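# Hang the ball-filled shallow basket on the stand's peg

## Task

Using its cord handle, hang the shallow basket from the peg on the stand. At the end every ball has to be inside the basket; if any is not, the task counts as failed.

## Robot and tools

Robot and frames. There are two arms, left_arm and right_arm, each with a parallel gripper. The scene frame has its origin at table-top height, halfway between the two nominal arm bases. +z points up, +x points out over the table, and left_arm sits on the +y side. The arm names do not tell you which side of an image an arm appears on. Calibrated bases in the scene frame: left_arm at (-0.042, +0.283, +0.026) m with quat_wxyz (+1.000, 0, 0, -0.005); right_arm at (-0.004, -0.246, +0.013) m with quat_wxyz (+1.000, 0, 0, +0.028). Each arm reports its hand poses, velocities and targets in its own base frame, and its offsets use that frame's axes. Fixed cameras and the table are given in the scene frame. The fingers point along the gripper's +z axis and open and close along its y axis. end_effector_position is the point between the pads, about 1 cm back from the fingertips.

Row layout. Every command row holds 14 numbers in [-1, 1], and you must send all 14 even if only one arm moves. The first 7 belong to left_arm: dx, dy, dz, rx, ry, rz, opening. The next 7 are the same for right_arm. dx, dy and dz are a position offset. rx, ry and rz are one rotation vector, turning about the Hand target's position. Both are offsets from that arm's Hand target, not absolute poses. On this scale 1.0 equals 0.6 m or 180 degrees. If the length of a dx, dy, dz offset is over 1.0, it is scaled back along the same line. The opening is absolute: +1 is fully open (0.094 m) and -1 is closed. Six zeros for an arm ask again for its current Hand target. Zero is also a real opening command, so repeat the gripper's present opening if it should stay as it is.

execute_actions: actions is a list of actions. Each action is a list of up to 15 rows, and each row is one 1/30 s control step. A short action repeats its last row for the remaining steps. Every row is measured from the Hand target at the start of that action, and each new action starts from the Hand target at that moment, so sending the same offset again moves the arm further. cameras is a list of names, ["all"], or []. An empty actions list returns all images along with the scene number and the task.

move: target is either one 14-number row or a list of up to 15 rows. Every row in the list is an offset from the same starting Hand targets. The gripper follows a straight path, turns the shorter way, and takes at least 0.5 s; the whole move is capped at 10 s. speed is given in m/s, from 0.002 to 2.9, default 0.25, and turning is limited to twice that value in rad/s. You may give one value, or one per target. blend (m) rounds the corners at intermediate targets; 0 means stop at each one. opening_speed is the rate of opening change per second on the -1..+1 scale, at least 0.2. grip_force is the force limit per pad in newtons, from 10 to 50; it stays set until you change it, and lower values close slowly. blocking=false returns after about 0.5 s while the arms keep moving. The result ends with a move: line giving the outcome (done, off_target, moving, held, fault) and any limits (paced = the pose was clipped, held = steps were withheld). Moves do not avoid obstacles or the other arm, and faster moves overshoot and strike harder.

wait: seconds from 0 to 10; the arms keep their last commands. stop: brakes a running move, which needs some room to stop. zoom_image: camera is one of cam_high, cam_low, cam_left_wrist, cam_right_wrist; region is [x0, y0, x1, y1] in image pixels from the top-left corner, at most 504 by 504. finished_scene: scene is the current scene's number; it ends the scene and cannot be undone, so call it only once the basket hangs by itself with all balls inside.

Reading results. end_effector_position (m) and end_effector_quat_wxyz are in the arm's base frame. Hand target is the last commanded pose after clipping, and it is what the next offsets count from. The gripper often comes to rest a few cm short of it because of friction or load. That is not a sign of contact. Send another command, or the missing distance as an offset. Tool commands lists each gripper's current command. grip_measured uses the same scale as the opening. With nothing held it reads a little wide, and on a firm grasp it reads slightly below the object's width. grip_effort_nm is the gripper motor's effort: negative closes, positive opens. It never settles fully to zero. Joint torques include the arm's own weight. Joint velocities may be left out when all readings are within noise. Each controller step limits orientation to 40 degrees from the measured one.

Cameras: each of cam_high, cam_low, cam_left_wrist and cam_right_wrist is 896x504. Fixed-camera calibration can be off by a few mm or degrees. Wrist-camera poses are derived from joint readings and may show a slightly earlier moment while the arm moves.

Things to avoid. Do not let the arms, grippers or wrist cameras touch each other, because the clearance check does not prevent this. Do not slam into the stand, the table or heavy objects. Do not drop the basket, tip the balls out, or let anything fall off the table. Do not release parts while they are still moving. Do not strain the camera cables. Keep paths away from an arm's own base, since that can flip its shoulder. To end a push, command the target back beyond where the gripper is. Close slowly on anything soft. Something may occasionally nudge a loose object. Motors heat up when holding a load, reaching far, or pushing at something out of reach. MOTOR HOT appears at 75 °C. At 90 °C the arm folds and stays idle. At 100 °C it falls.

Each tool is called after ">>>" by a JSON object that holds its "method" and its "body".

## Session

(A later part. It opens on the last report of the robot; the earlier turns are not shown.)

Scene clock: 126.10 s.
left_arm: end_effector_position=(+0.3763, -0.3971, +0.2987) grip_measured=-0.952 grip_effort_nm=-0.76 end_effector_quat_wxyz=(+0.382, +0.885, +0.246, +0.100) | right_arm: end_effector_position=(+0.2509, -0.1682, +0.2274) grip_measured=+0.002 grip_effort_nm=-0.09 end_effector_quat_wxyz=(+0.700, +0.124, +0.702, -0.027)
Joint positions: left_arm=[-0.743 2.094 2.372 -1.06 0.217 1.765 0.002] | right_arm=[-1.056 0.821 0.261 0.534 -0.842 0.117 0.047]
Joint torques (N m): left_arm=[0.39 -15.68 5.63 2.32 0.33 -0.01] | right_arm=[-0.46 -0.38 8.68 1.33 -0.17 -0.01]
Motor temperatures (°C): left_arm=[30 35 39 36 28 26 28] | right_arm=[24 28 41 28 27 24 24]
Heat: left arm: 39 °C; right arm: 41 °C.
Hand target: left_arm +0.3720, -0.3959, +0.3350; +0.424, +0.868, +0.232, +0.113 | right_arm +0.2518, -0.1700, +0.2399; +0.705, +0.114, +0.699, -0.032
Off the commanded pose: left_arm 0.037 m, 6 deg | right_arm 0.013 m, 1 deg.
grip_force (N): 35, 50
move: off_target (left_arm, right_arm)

>>> {"method": "wait", "body": {"seconds": 0.1, "cameras": ["all"]}}

>>> {"method": "zoom_image", "body": {"camera": "cam_low", "region": [370, 130, 490, 300]}}

>>> {"method": "zoom_image", "body": {"camera": "cam_high", "region": [340, 140, 500, 280]}}

>>> {"method": "zoom_image", "body": {"camera": "cam_left_wrist", "region": [300, 150, 700, 450]}}

Scene clock: 127.10 s.
left_arm: end_effector_position=(+0.3766, -0.3973, +0.2990) grip_measured=-0.952 grip_effort_nm=-0.76 end_effector_quat_wxyz=(+0.383, +0.885, +0.246, +0.100) | right_arm: end_effector_position=(+0.2509, -0.1682, +0.2274) grip_measured=+0.002 grip_effort_nm=-0.09 end_effector_quat_wxyz=(+0.700, +0.124, +0.702, -0.027)
Joint positions: left_arm=[-0.743 2.094 2.372 -1.058 0.217 1.765 0.002] | right_arm=[-1.056 0.821 0.261 0.534 -0.842 0.117 0.047]
Joint torques (N m): left_arm=[0.32 -15.69 5.61 2.31 0.34 -0.01] | right_arm=[-0.47 -0.4 8.69 1.35 -0.17 -0.01]
Heat: left arm: 39 °C; right arm: 41 °C.
Hand target: left_arm +0.3720, -0.3959, +0.3350; +0.424, +0.868, +0.232, +0.113 | right_arm +0.2518, -0.1700, +0.2399; +0.705, +0.114, +0.699, -0.032
Tool commands: left_gripper/opening=-1.0 right_gripper/opening=+0.0
Off the commanded pose: left_arm 0.036 m, 6 deg | right_arm 0.013 m, 1 deg.
grip_force (N): 35, 50
wait: 0.10 s; at rest from the start
camera_calibration:
cam_left_wrist: T_world_to_cam=[[-0.49087, 0.530033, -0.691456, 0.59738], [0.594327, 0.784032, 0.17908, 0.0657711], [0.637041, -0.323046, -0.699871, -0.0456232], [0, 0, 0, 1]] pos_world=[0.283211, -0.382937, 0.369353]
cam_right_wrist: T_world_to_cam=[[-0.256148, -0.96662, -0.0058501, -0.103674], [-0.379089, 0.10602, -0.919267, 0.354439], [0.889202, -0.233251, -0.393592, -0.062322], [0, 0, 0, 1]] pos_world=[0.163225, -0.152327, 0.300688]

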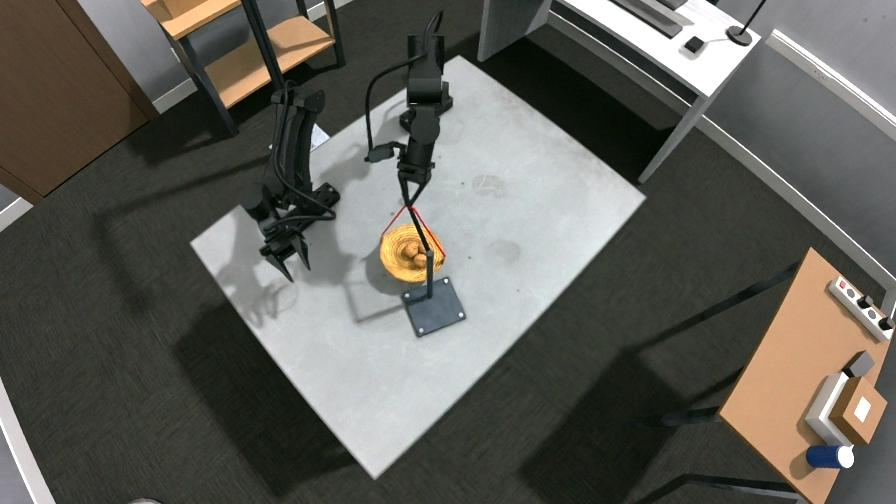

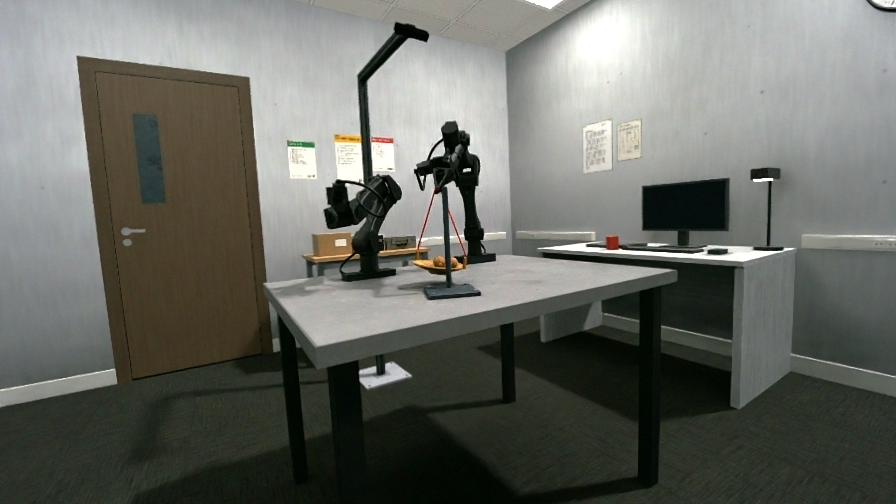

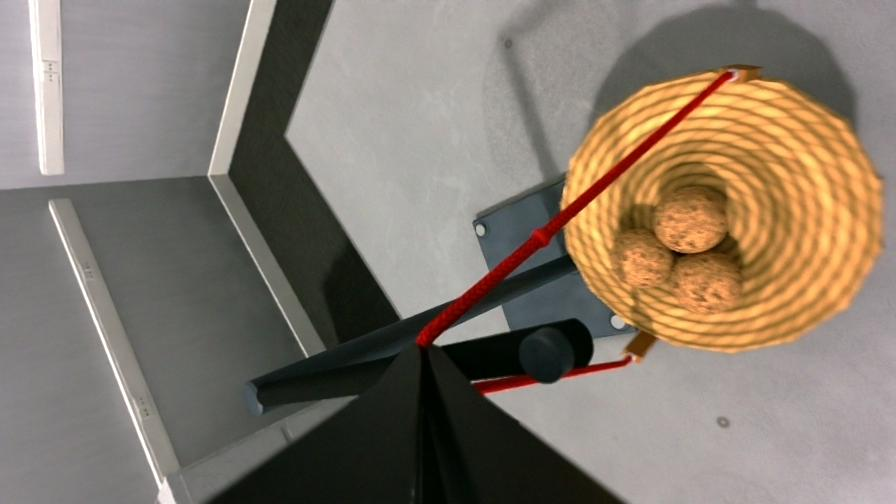

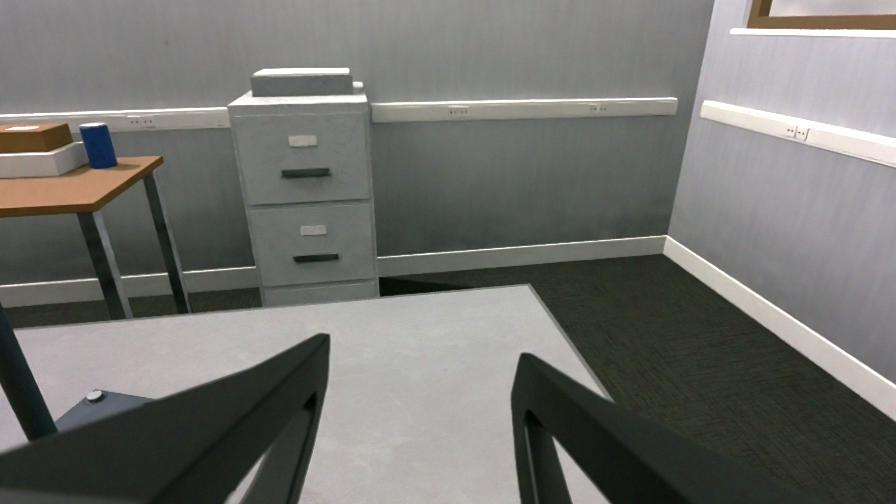

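Scaled by 2.965 from the camera's 896x504 image, which has a finer 1280x720 frame.

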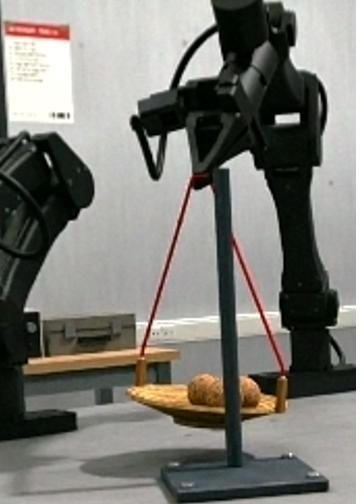

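Scaled by 3.150 from the camera's 896x504 image, which has a finer 1280x720 frame.

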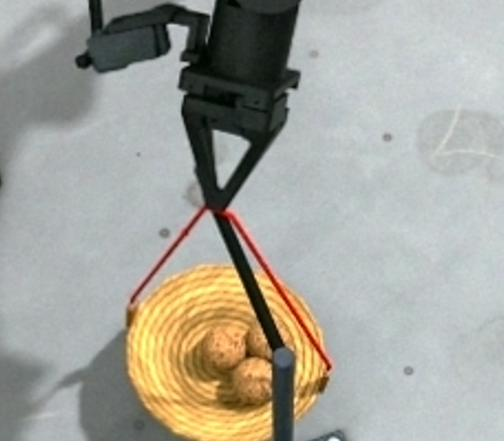

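Scaled by 1.260 from the camera's 896x504 image, which has a finer 1280x720 frame.

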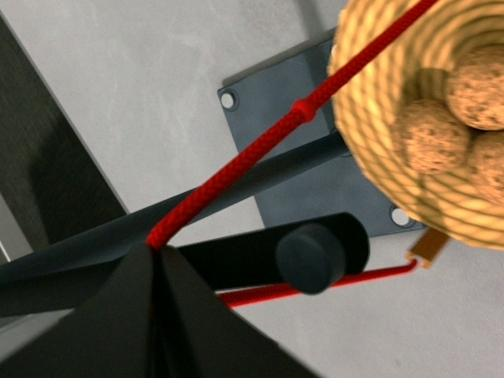

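>>> {"method": "move", "body": {"target": [0.0, 0.0, -0.0167, 0, 0, 0, -1, 0, 0, 0, 0, 0, 0, 0], "speed": 0.02, "cameras": ["cam_left_wrist"]}}

>>> {"method": "zoom_image", "body": {"camera": "cam_left_wrist", "region": [300, 150, 700, 450]}}

Scene clock: 150.37 s.
left_arm: end_effector_position=(+0.3767, -0.3975, +0.2976) grip_measured=-0.952 grip_effort_nm=-0.76 end_effector_quat_wxyz=(+0.392, +0.881, +0.243, +0.106) | right_arm: end_effector_position=(+0.2509, -0.1682, +0.2274) grip_measured=+0.002 grip_effort_nm=-0.09 end_effector_quat_wxyz=(+0.700, +0.124, +0.702, -0.027)
Joint positions: left_arm=[-0.743 2.053 2.283 -0.987 0.217 1.766 0.002] | right_arm=[-1.056 0.821 0.261 0.534 -0.842 0.117 0.047]
Joint torques (N m): left_arm=[0.35 -14.65 5.5 2.24 0.35 -0.04] | right_arm=[-0.46 -0.42 8.61 1.32 -0.17 -0.02]
Motor temperatures (°C): left_arm=[30 45 39 38 28 26 28] | right_arm=[24 28 42 28 27 24 24]
Heat: left arm: 45 °C; right arm: 42 °C.
Hand target: left_arm +0.3720, -0.3959, +0.3250; +0.424, +0.868, +0.232, +0.113 | right_arm +0.2518, -0.1700, +0.2399; +0.705, +0.114, +0.699, -0.032
Off the commanded pose: left_arm 0.028 m, 4 deg | right_arm 0.013 m, 1 deg.
grip_force (N): 35, 50
move: off_target (left_arm, right_arm)
camera_calibration:
cam_left_wrist: T_world_to_cam=[[-0.478791, 0.519391, -0.707808, 0.592582], [0.591464, 0.786633, 0.177142, 0.0687573], [0.648791, -0.333829, -0.683834, -0.0602651], [0, 0, 0, 1]] pos_world=[0.282155, -0.381987, 0.366043]
Images, in order (width x height): cam_left_wrist 896x504.

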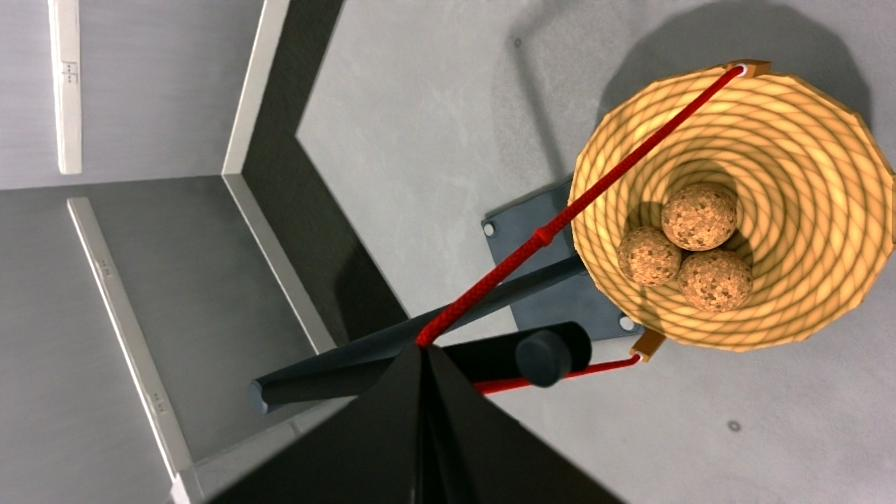

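Scaled by 1.260 from the camera's 896x504 image, which has a finer 1280x720 frame.

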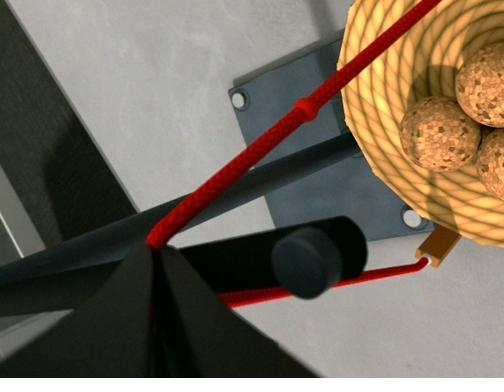

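>>> {"method": "move", "body": {"target": [0.0, 0.0, 0.0117, 0, 0, 0, -1, 0, 0, 0, 0, 0, 0, 0], "speed": 0.02}}

>>> {"method": "move", "body": {"target": [0, 0, 0, 0, 0, 0, -0.8, 0, 0, 0, 0, 0, 0, 0], "opening_speed": 0.2, "cameras": ["all"]}}

>>> {"method": "zoom_image", "body": {"camera": "cam_left_wrist", "region": [300, 150, 700, 450]}}

>>> {"method": "zoom_image", "body": {"camera": "cam_low", "region": [370, 130, 490, 300]}}

>>> {"method": "zoom_image", "body": {"camera": "cam_high", "region": [340, 140, 500, 280]}}

Scene clock: 163.27 s.
left_arm: end_effector_position=(+0.3764, -0.3972, +0.2979) grip_measured=-0.952 grip_effort_nm=-0.76 end_effector_quat_wxyz=(+0.392, +0.881, +0.243, +0.106) | right_arm: end_effector_position=(+0.2509, -0.1682, +0.2274) grip_measured=+0.002 grip_effort_nm=-0.09 end_effector_quat_wxyz=(+0.700, +0.124, +0.702, -0.027)
Joint positions: left_arm=[-0.743 2.053 2.285 -0.99 0.217 1.766 0.002] | right_arm=[-1.056 0.821 0.261 0.534 -0.842 0.117 0.047]
Joint torques (N m): left_arm=[0.36 -13.22 9.11 1.91 0.32 -0.03] | right_arm=[-0.55 -0.36 8.64 1.33 -0.16 -0.02]
Heat: left arm: 45 °C; right arm: 42 °C.
Hand target: left_arm +0.3720, -0.3959, +0.3320; +0.424, +0.868, +0.232, +0.113 | right_arm +0.2518, -0.1700, +0.2399; +0.705, +0.114, +0.699, -0.032
Off the commanded pose: left_arm 0.034 m, 4 deg | right_arm 0.013 m, 1 deg.
grip_force (N): 35, 50
move: off_target (left_arm, right_arm)

Scene clock: 164.47 s.
left_arm: end_effector_position=(+0.3768, -0.3976, +0.3012) grip_measured=-0.802 grip_effort_nm=0.09 end_effector_quat_wxyz=(+0.395, +0.880, +0.242, +0.107) | right_arm: end_effector_position=(+0.2509, -0.1682, +0.2274) grip_measured=+0.002 grip_effort_nm=-0.09 end_effector_quat_wxyz=(+0.700, +0.124, +0.702, -0.027)
Joint positions: left_arm=[-0.743 2.053 2.293 -0.989 0.218 1.766 0.009] | right_arm=[-1.056 0.821 0.261 0.534 -0.842 0.117 0.047]
Joint torques (N m): left_arm=[0.36 -13.01 8.75 1.89 0.32 -0.02] | right_arm=[-0.47 -0.38 8.66 1.35 -0.16 0]
Heat: left arm: 45 °C; right arm: 42 °C.
Hand target: left_arm +0.3720, -0.3959, +0.3320; +0.424, +0.868, +0.232, +0.113 | right_arm +0.2518, -0.1700, +0.2399; +0.705, +0.114, +0.699, -0.032
Off the commanded pose: left_arm 0.031 m, 4 deg | right_arm 0.013 m, 1 deg.
grip_force (N): 35, 50
move: off_target (left_arm, right_arm)
camera_calibration:
cam_left_wrist: T_world_to_cam=[[-0.47474, 0.515749, -0.713179, 0.593836], [0.590729, 0.787398, 0.176193, 0.0690139], [0.652427, -0.33765, -0.678477, -0.0623641], [0, 0, 0, 1]] pos_world=[0.281837, -0.381669, 0.369039]
cam_right_wrist: T_world_to_cam=[[-0.256148, -0.96662, -0.0058501, -0.103674], [-0.379089, 0.10602, -0.919267, 0.354439], [0.889202, -0.233251, -0.393592, -0.062322], [0, 0, 0, 1]] pos_world=[0.163225, -0.152327, 0.300688]

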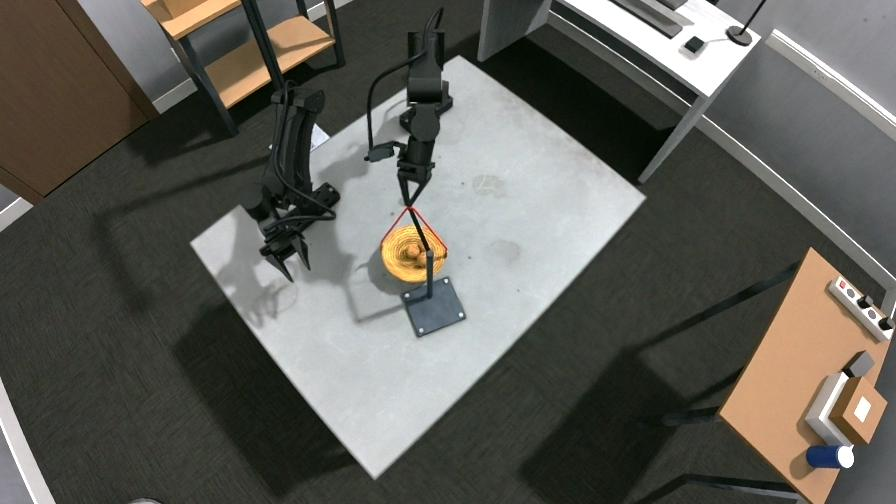

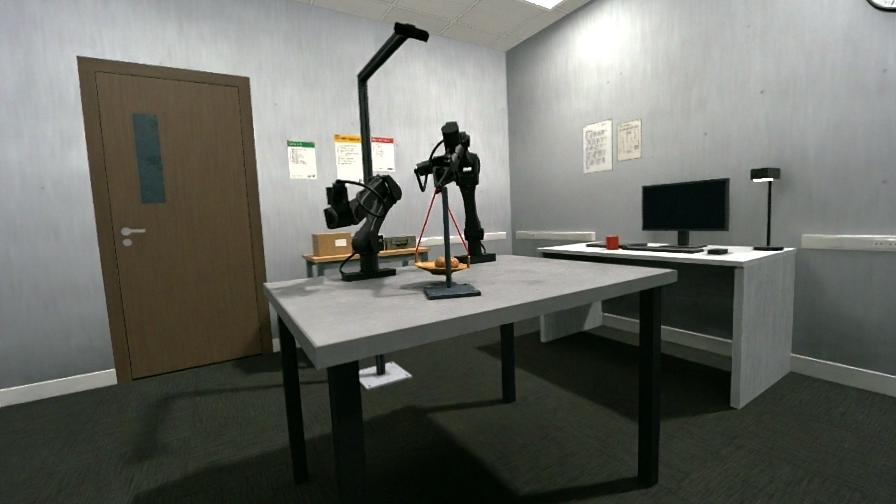

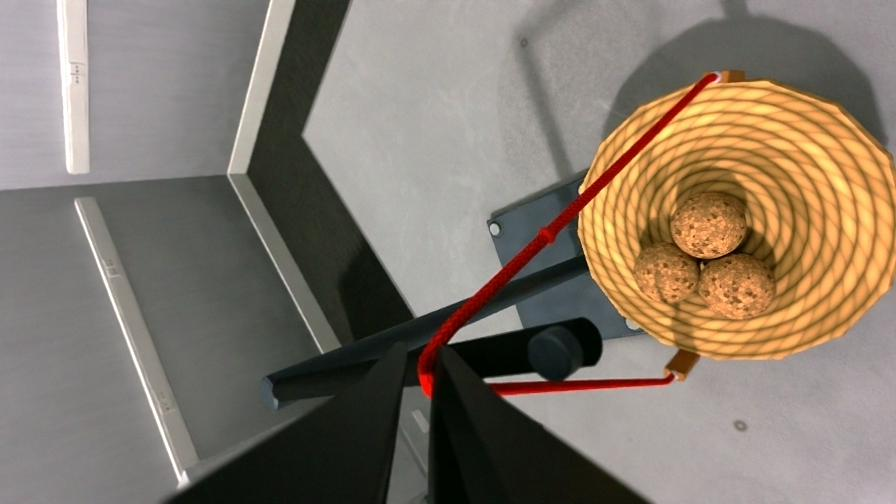

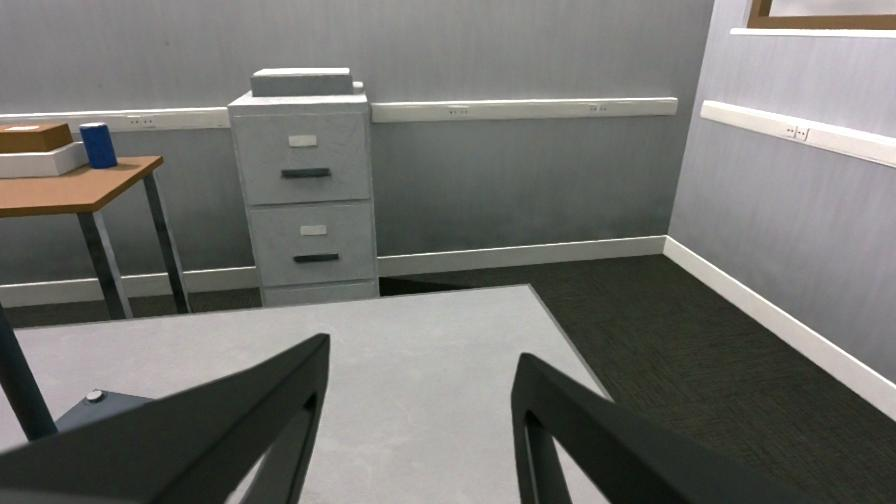

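Scaled by 1.260 from the camera's 896x504 image, which has a finer 1280x720 frame.

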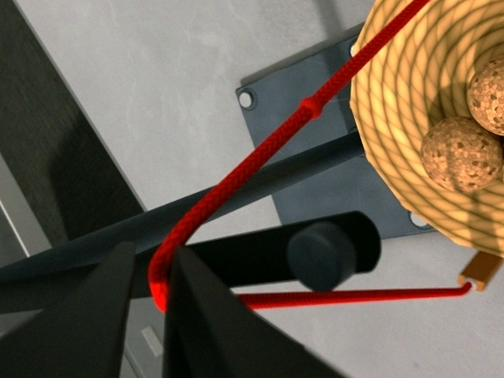

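Scaled by 2.965 from the camera's 896x504 image, which has a finer 1280x720 frame.

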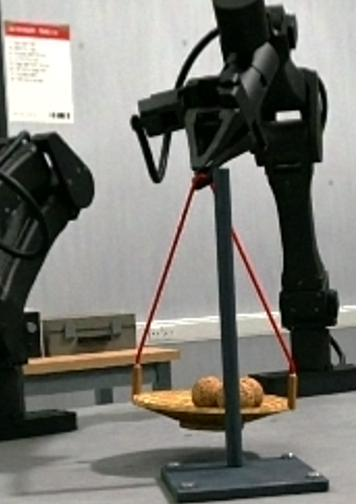

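Scaled by 3.150 from the camera's 896x504 image, which has a finer 1280x720 frame.

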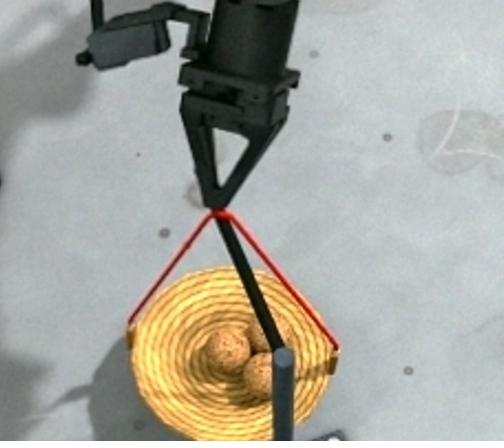

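>>> {"method": "move", "body": {"target": [[-0.025, 0.042, 0.022, 0, 0, 0, -0.75, 0, 0, 0, 0, 0, 0, 0], [-0.063, 0.107, 0.1, 0, 0, 0, -0.75, 0, 0, 0, 0, 0, 0, 0]], "speed": 0.03, "blend": [0.005, 0], "cameras": ["all"]}}

>>> {"method": "zoom_image", "body": {"camera": "cam_low", "region": [370, 130, 490, 300]}}

>>> {"method": "zoom_image", "body": {"camera": "cam_high", "region": [340, 140, 500, 280]}}

Scene clock: 173.70 s.
left_arm: end_effector_position=(+0.3466, -0.3388, +0.3627) grip_measured=-0.752 grip_effort_nm=0.09 end_effector_quat_wxyz=(+0.398, +0.878, +0.244, +0.107) | right_arm: end_effector_position=(+0.2509, -0.1682, +0.2274) grip_measured=+0.002 grip_effort_nm=-0.09 end_effector_quat_wxyz=(+0.700, +0.124, +0.702, -0.027)
Joint positions: left_arm=[-0.678 1.932 2.401 -1.224 0.266 1.806 0.012] | right_arm=[-1.056 0.821 0.261 0.534 -0.842 0.117 0.047]
Joint torques (N m): left_arm=[0.42 -12.36 7.73 1.71 0.37 0.02] | right_arm=[-0.47 -0.35 8.62 1.33 -0.17 0]
Heat: left arm: 45 °C; right arm: 42 °C.
Hand target: left_arm +0.3342, -0.3317, +0.3918; +0.424, +0.868, +0.232, +0.113 | right_arm +0.2518, -0.1700, +0.2399; +0.705, +0.114, +0.699, -0.032
Off the commanded pose: left_arm 0.033 m, 4 deg | right_arm 0.013 m, 1 deg.
grip_force (N): 35, 50
move: off_target (left_arm, right_arm)
camera_calibration:
cam_left_wrist: T_world_to_cam=[[-0.475616, 0.509913, -0.716784, 0.592716], [0.588512, 0.790078, 0.171551, 0.0330826], [0.653791, -0.340244, -0.675864, 0.01652], [0, 0, 0, 1]] pos_world=[0.251635, -0.32275, 0.430339]
cam_right_wrist: T_world_to_cam=[[-0.256148, -0.96662, -0.0058501, -0.103674], [-0.379089, 0.10602, -0.919267, 0.354439], [0.889202, -0.233251, -0.393592, -0.062322], [0, 0, 0, 1]] pos_world=[0.163225, -0.152327, 0.300688]

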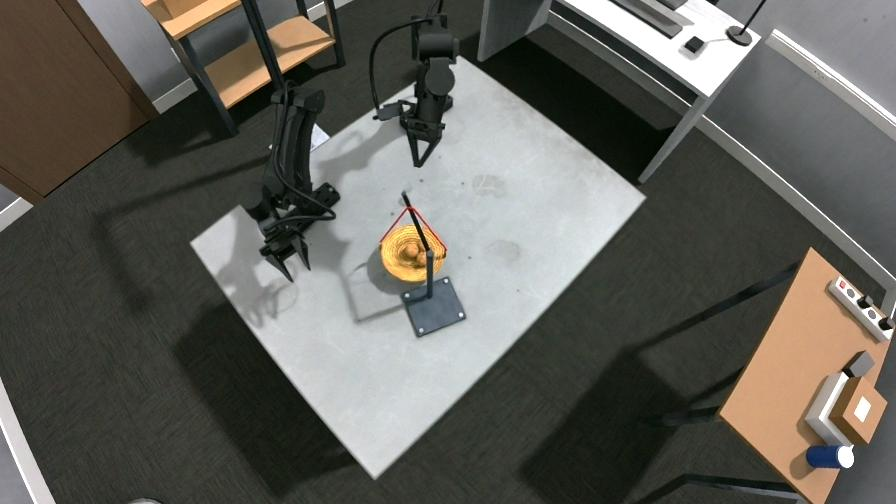

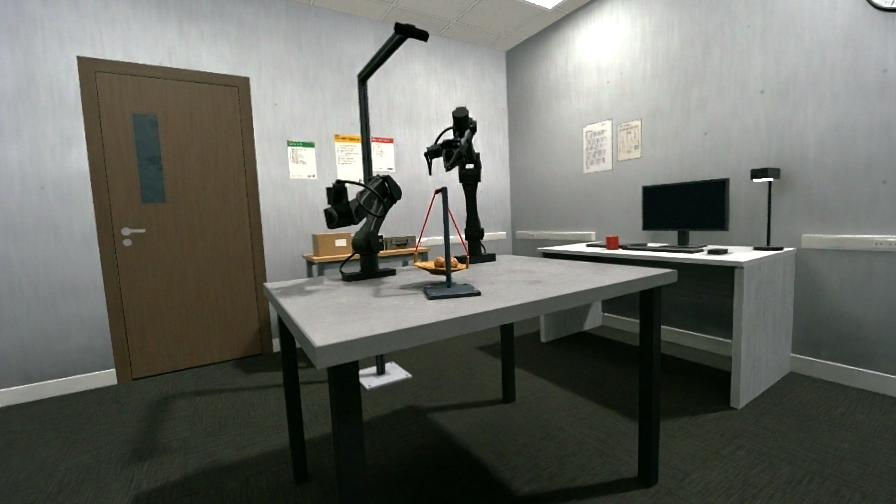

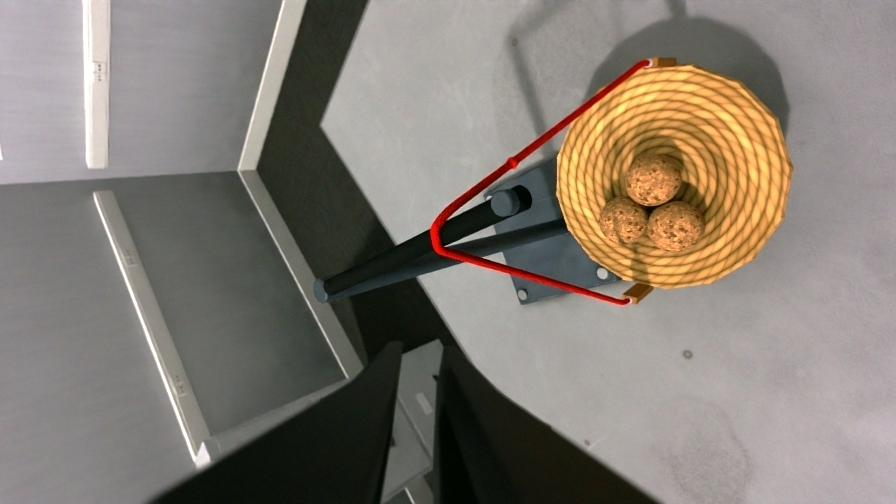

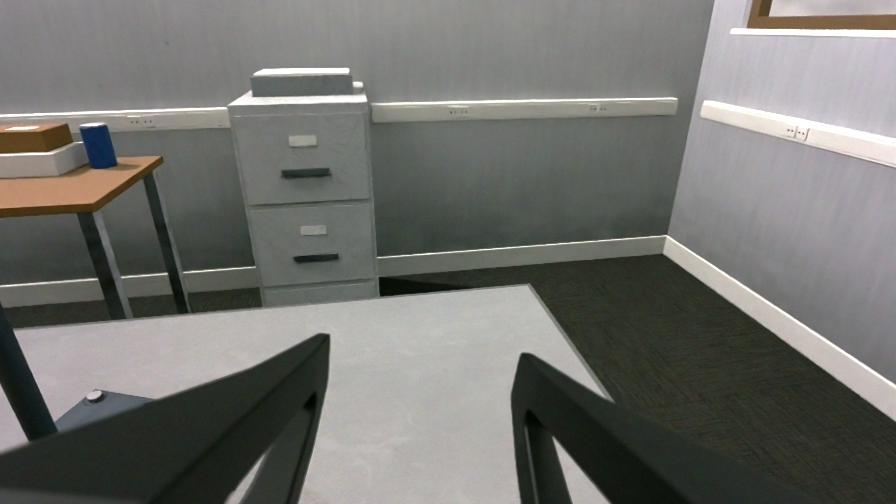

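Scaled by 2.965 from the camera's 896x504 image, which has a finer 1280x720 frame.

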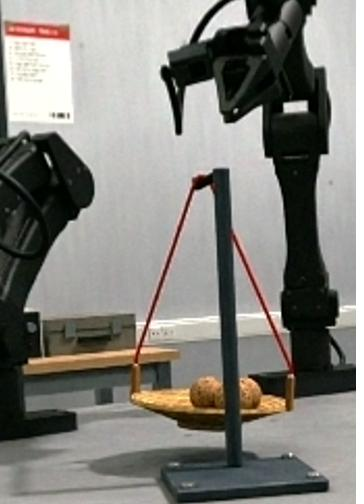

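Scaled by 3.150 from the camera's 896x504 image, which has a finer 1280x720 frame.

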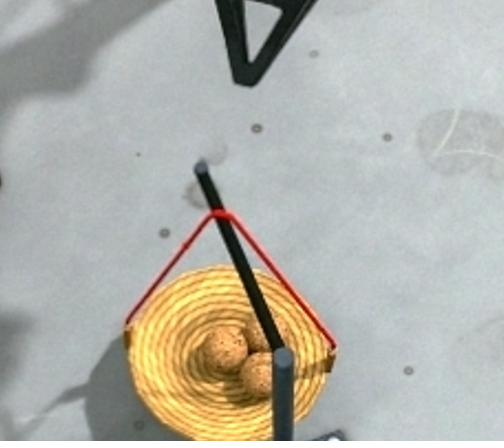

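>>> {"method": "move", "body": {"target": [-0.12, 0.2, 0.05, 0, 0, 0, -0.75, 0, 0, 0, 0, 0, 0, 0], "speed": 0.12, "cameras": ["cam_high", "cam_low"]}}

>>> {"method": "zoom_image", "body": {"camera": "cam_high", "region": [340, 140, 500, 280]}}

Scene clock: 176.47 s.
left_arm: end_effector_position=(+0.2721, -0.2126, +0.4199) grip_measured=-0.752 grip_effort_nm=0.09 end_effector_quat_wxyz=(+0.418, +0.868, +0.237, +0.125) | right_arm: end_effector_position=(+0.2509, -0.1682, +0.2274) grip_measured=+0.002 grip_effort_nm=-0.09 end_effector_quat_wxyz=(+0.700, +0.124, +0.702, -0.027)
Joint positions: left_arm=[-0.442 1.531 2.19 -1.412 0.439 1.973 0.012] | right_arm=[-1.056 0.821 0.261 0.534 -0.842 0.117 0.047]
Joint torques (N m): left_arm=[0.25 -5.76 4.16 1.65 0.45 0] | right_arm=[-0.47 -0.36 8.68 1.32 -0.17 -0.02]
Heat: left arm: 44 °C; right arm: 42 °C.
Hand target: left_arm +0.2622, -0.2117, +0.4219; +0.424, +0.868, +0.232, +0.113 | right_arm +0.2518, -0.1700, +0.2399; +0.705, +0.114, +0.699, -0.032
Off the commanded pose: left_arm 0.010 m, 2 deg | right_arm 0.013 m, 1 deg.
grip_force (N): 35, 50
move: off_target (right_arm)
Images, in order (width x height): cam_high 896x504, cam_low 896x504.

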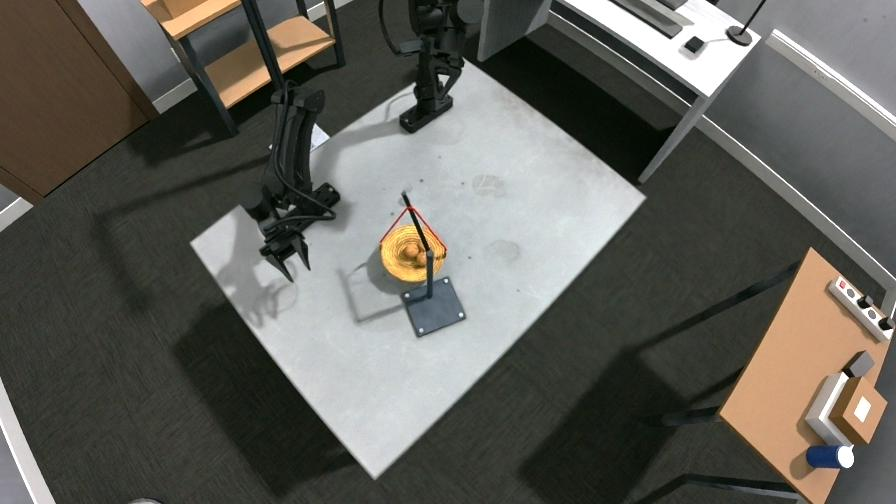

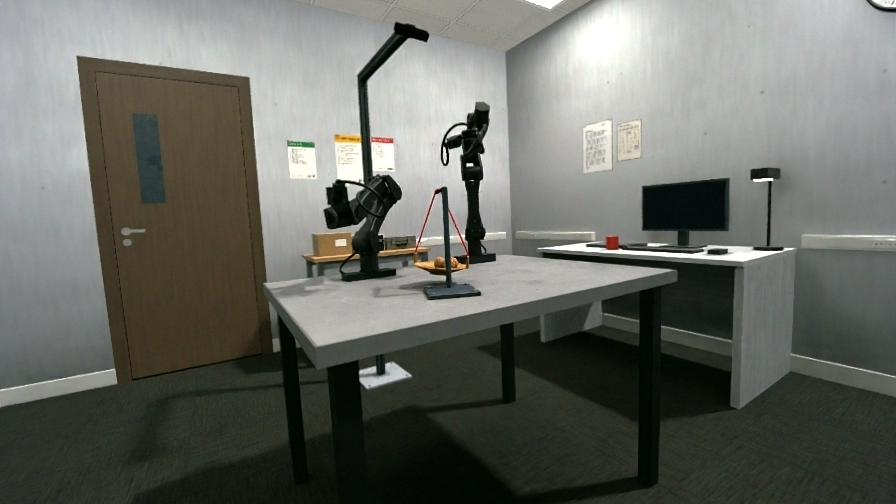

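Scaled by 3.150 from the camera's 896x504 image, which has a finer 1280x720 frame.

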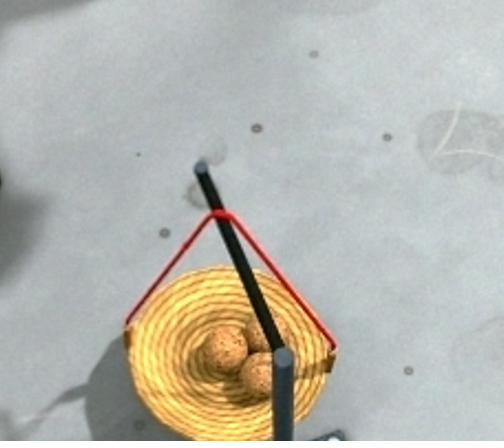

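>>> {"method": "finished_scene", "body": {"scene": 2}}

The scene is finished: the task was done.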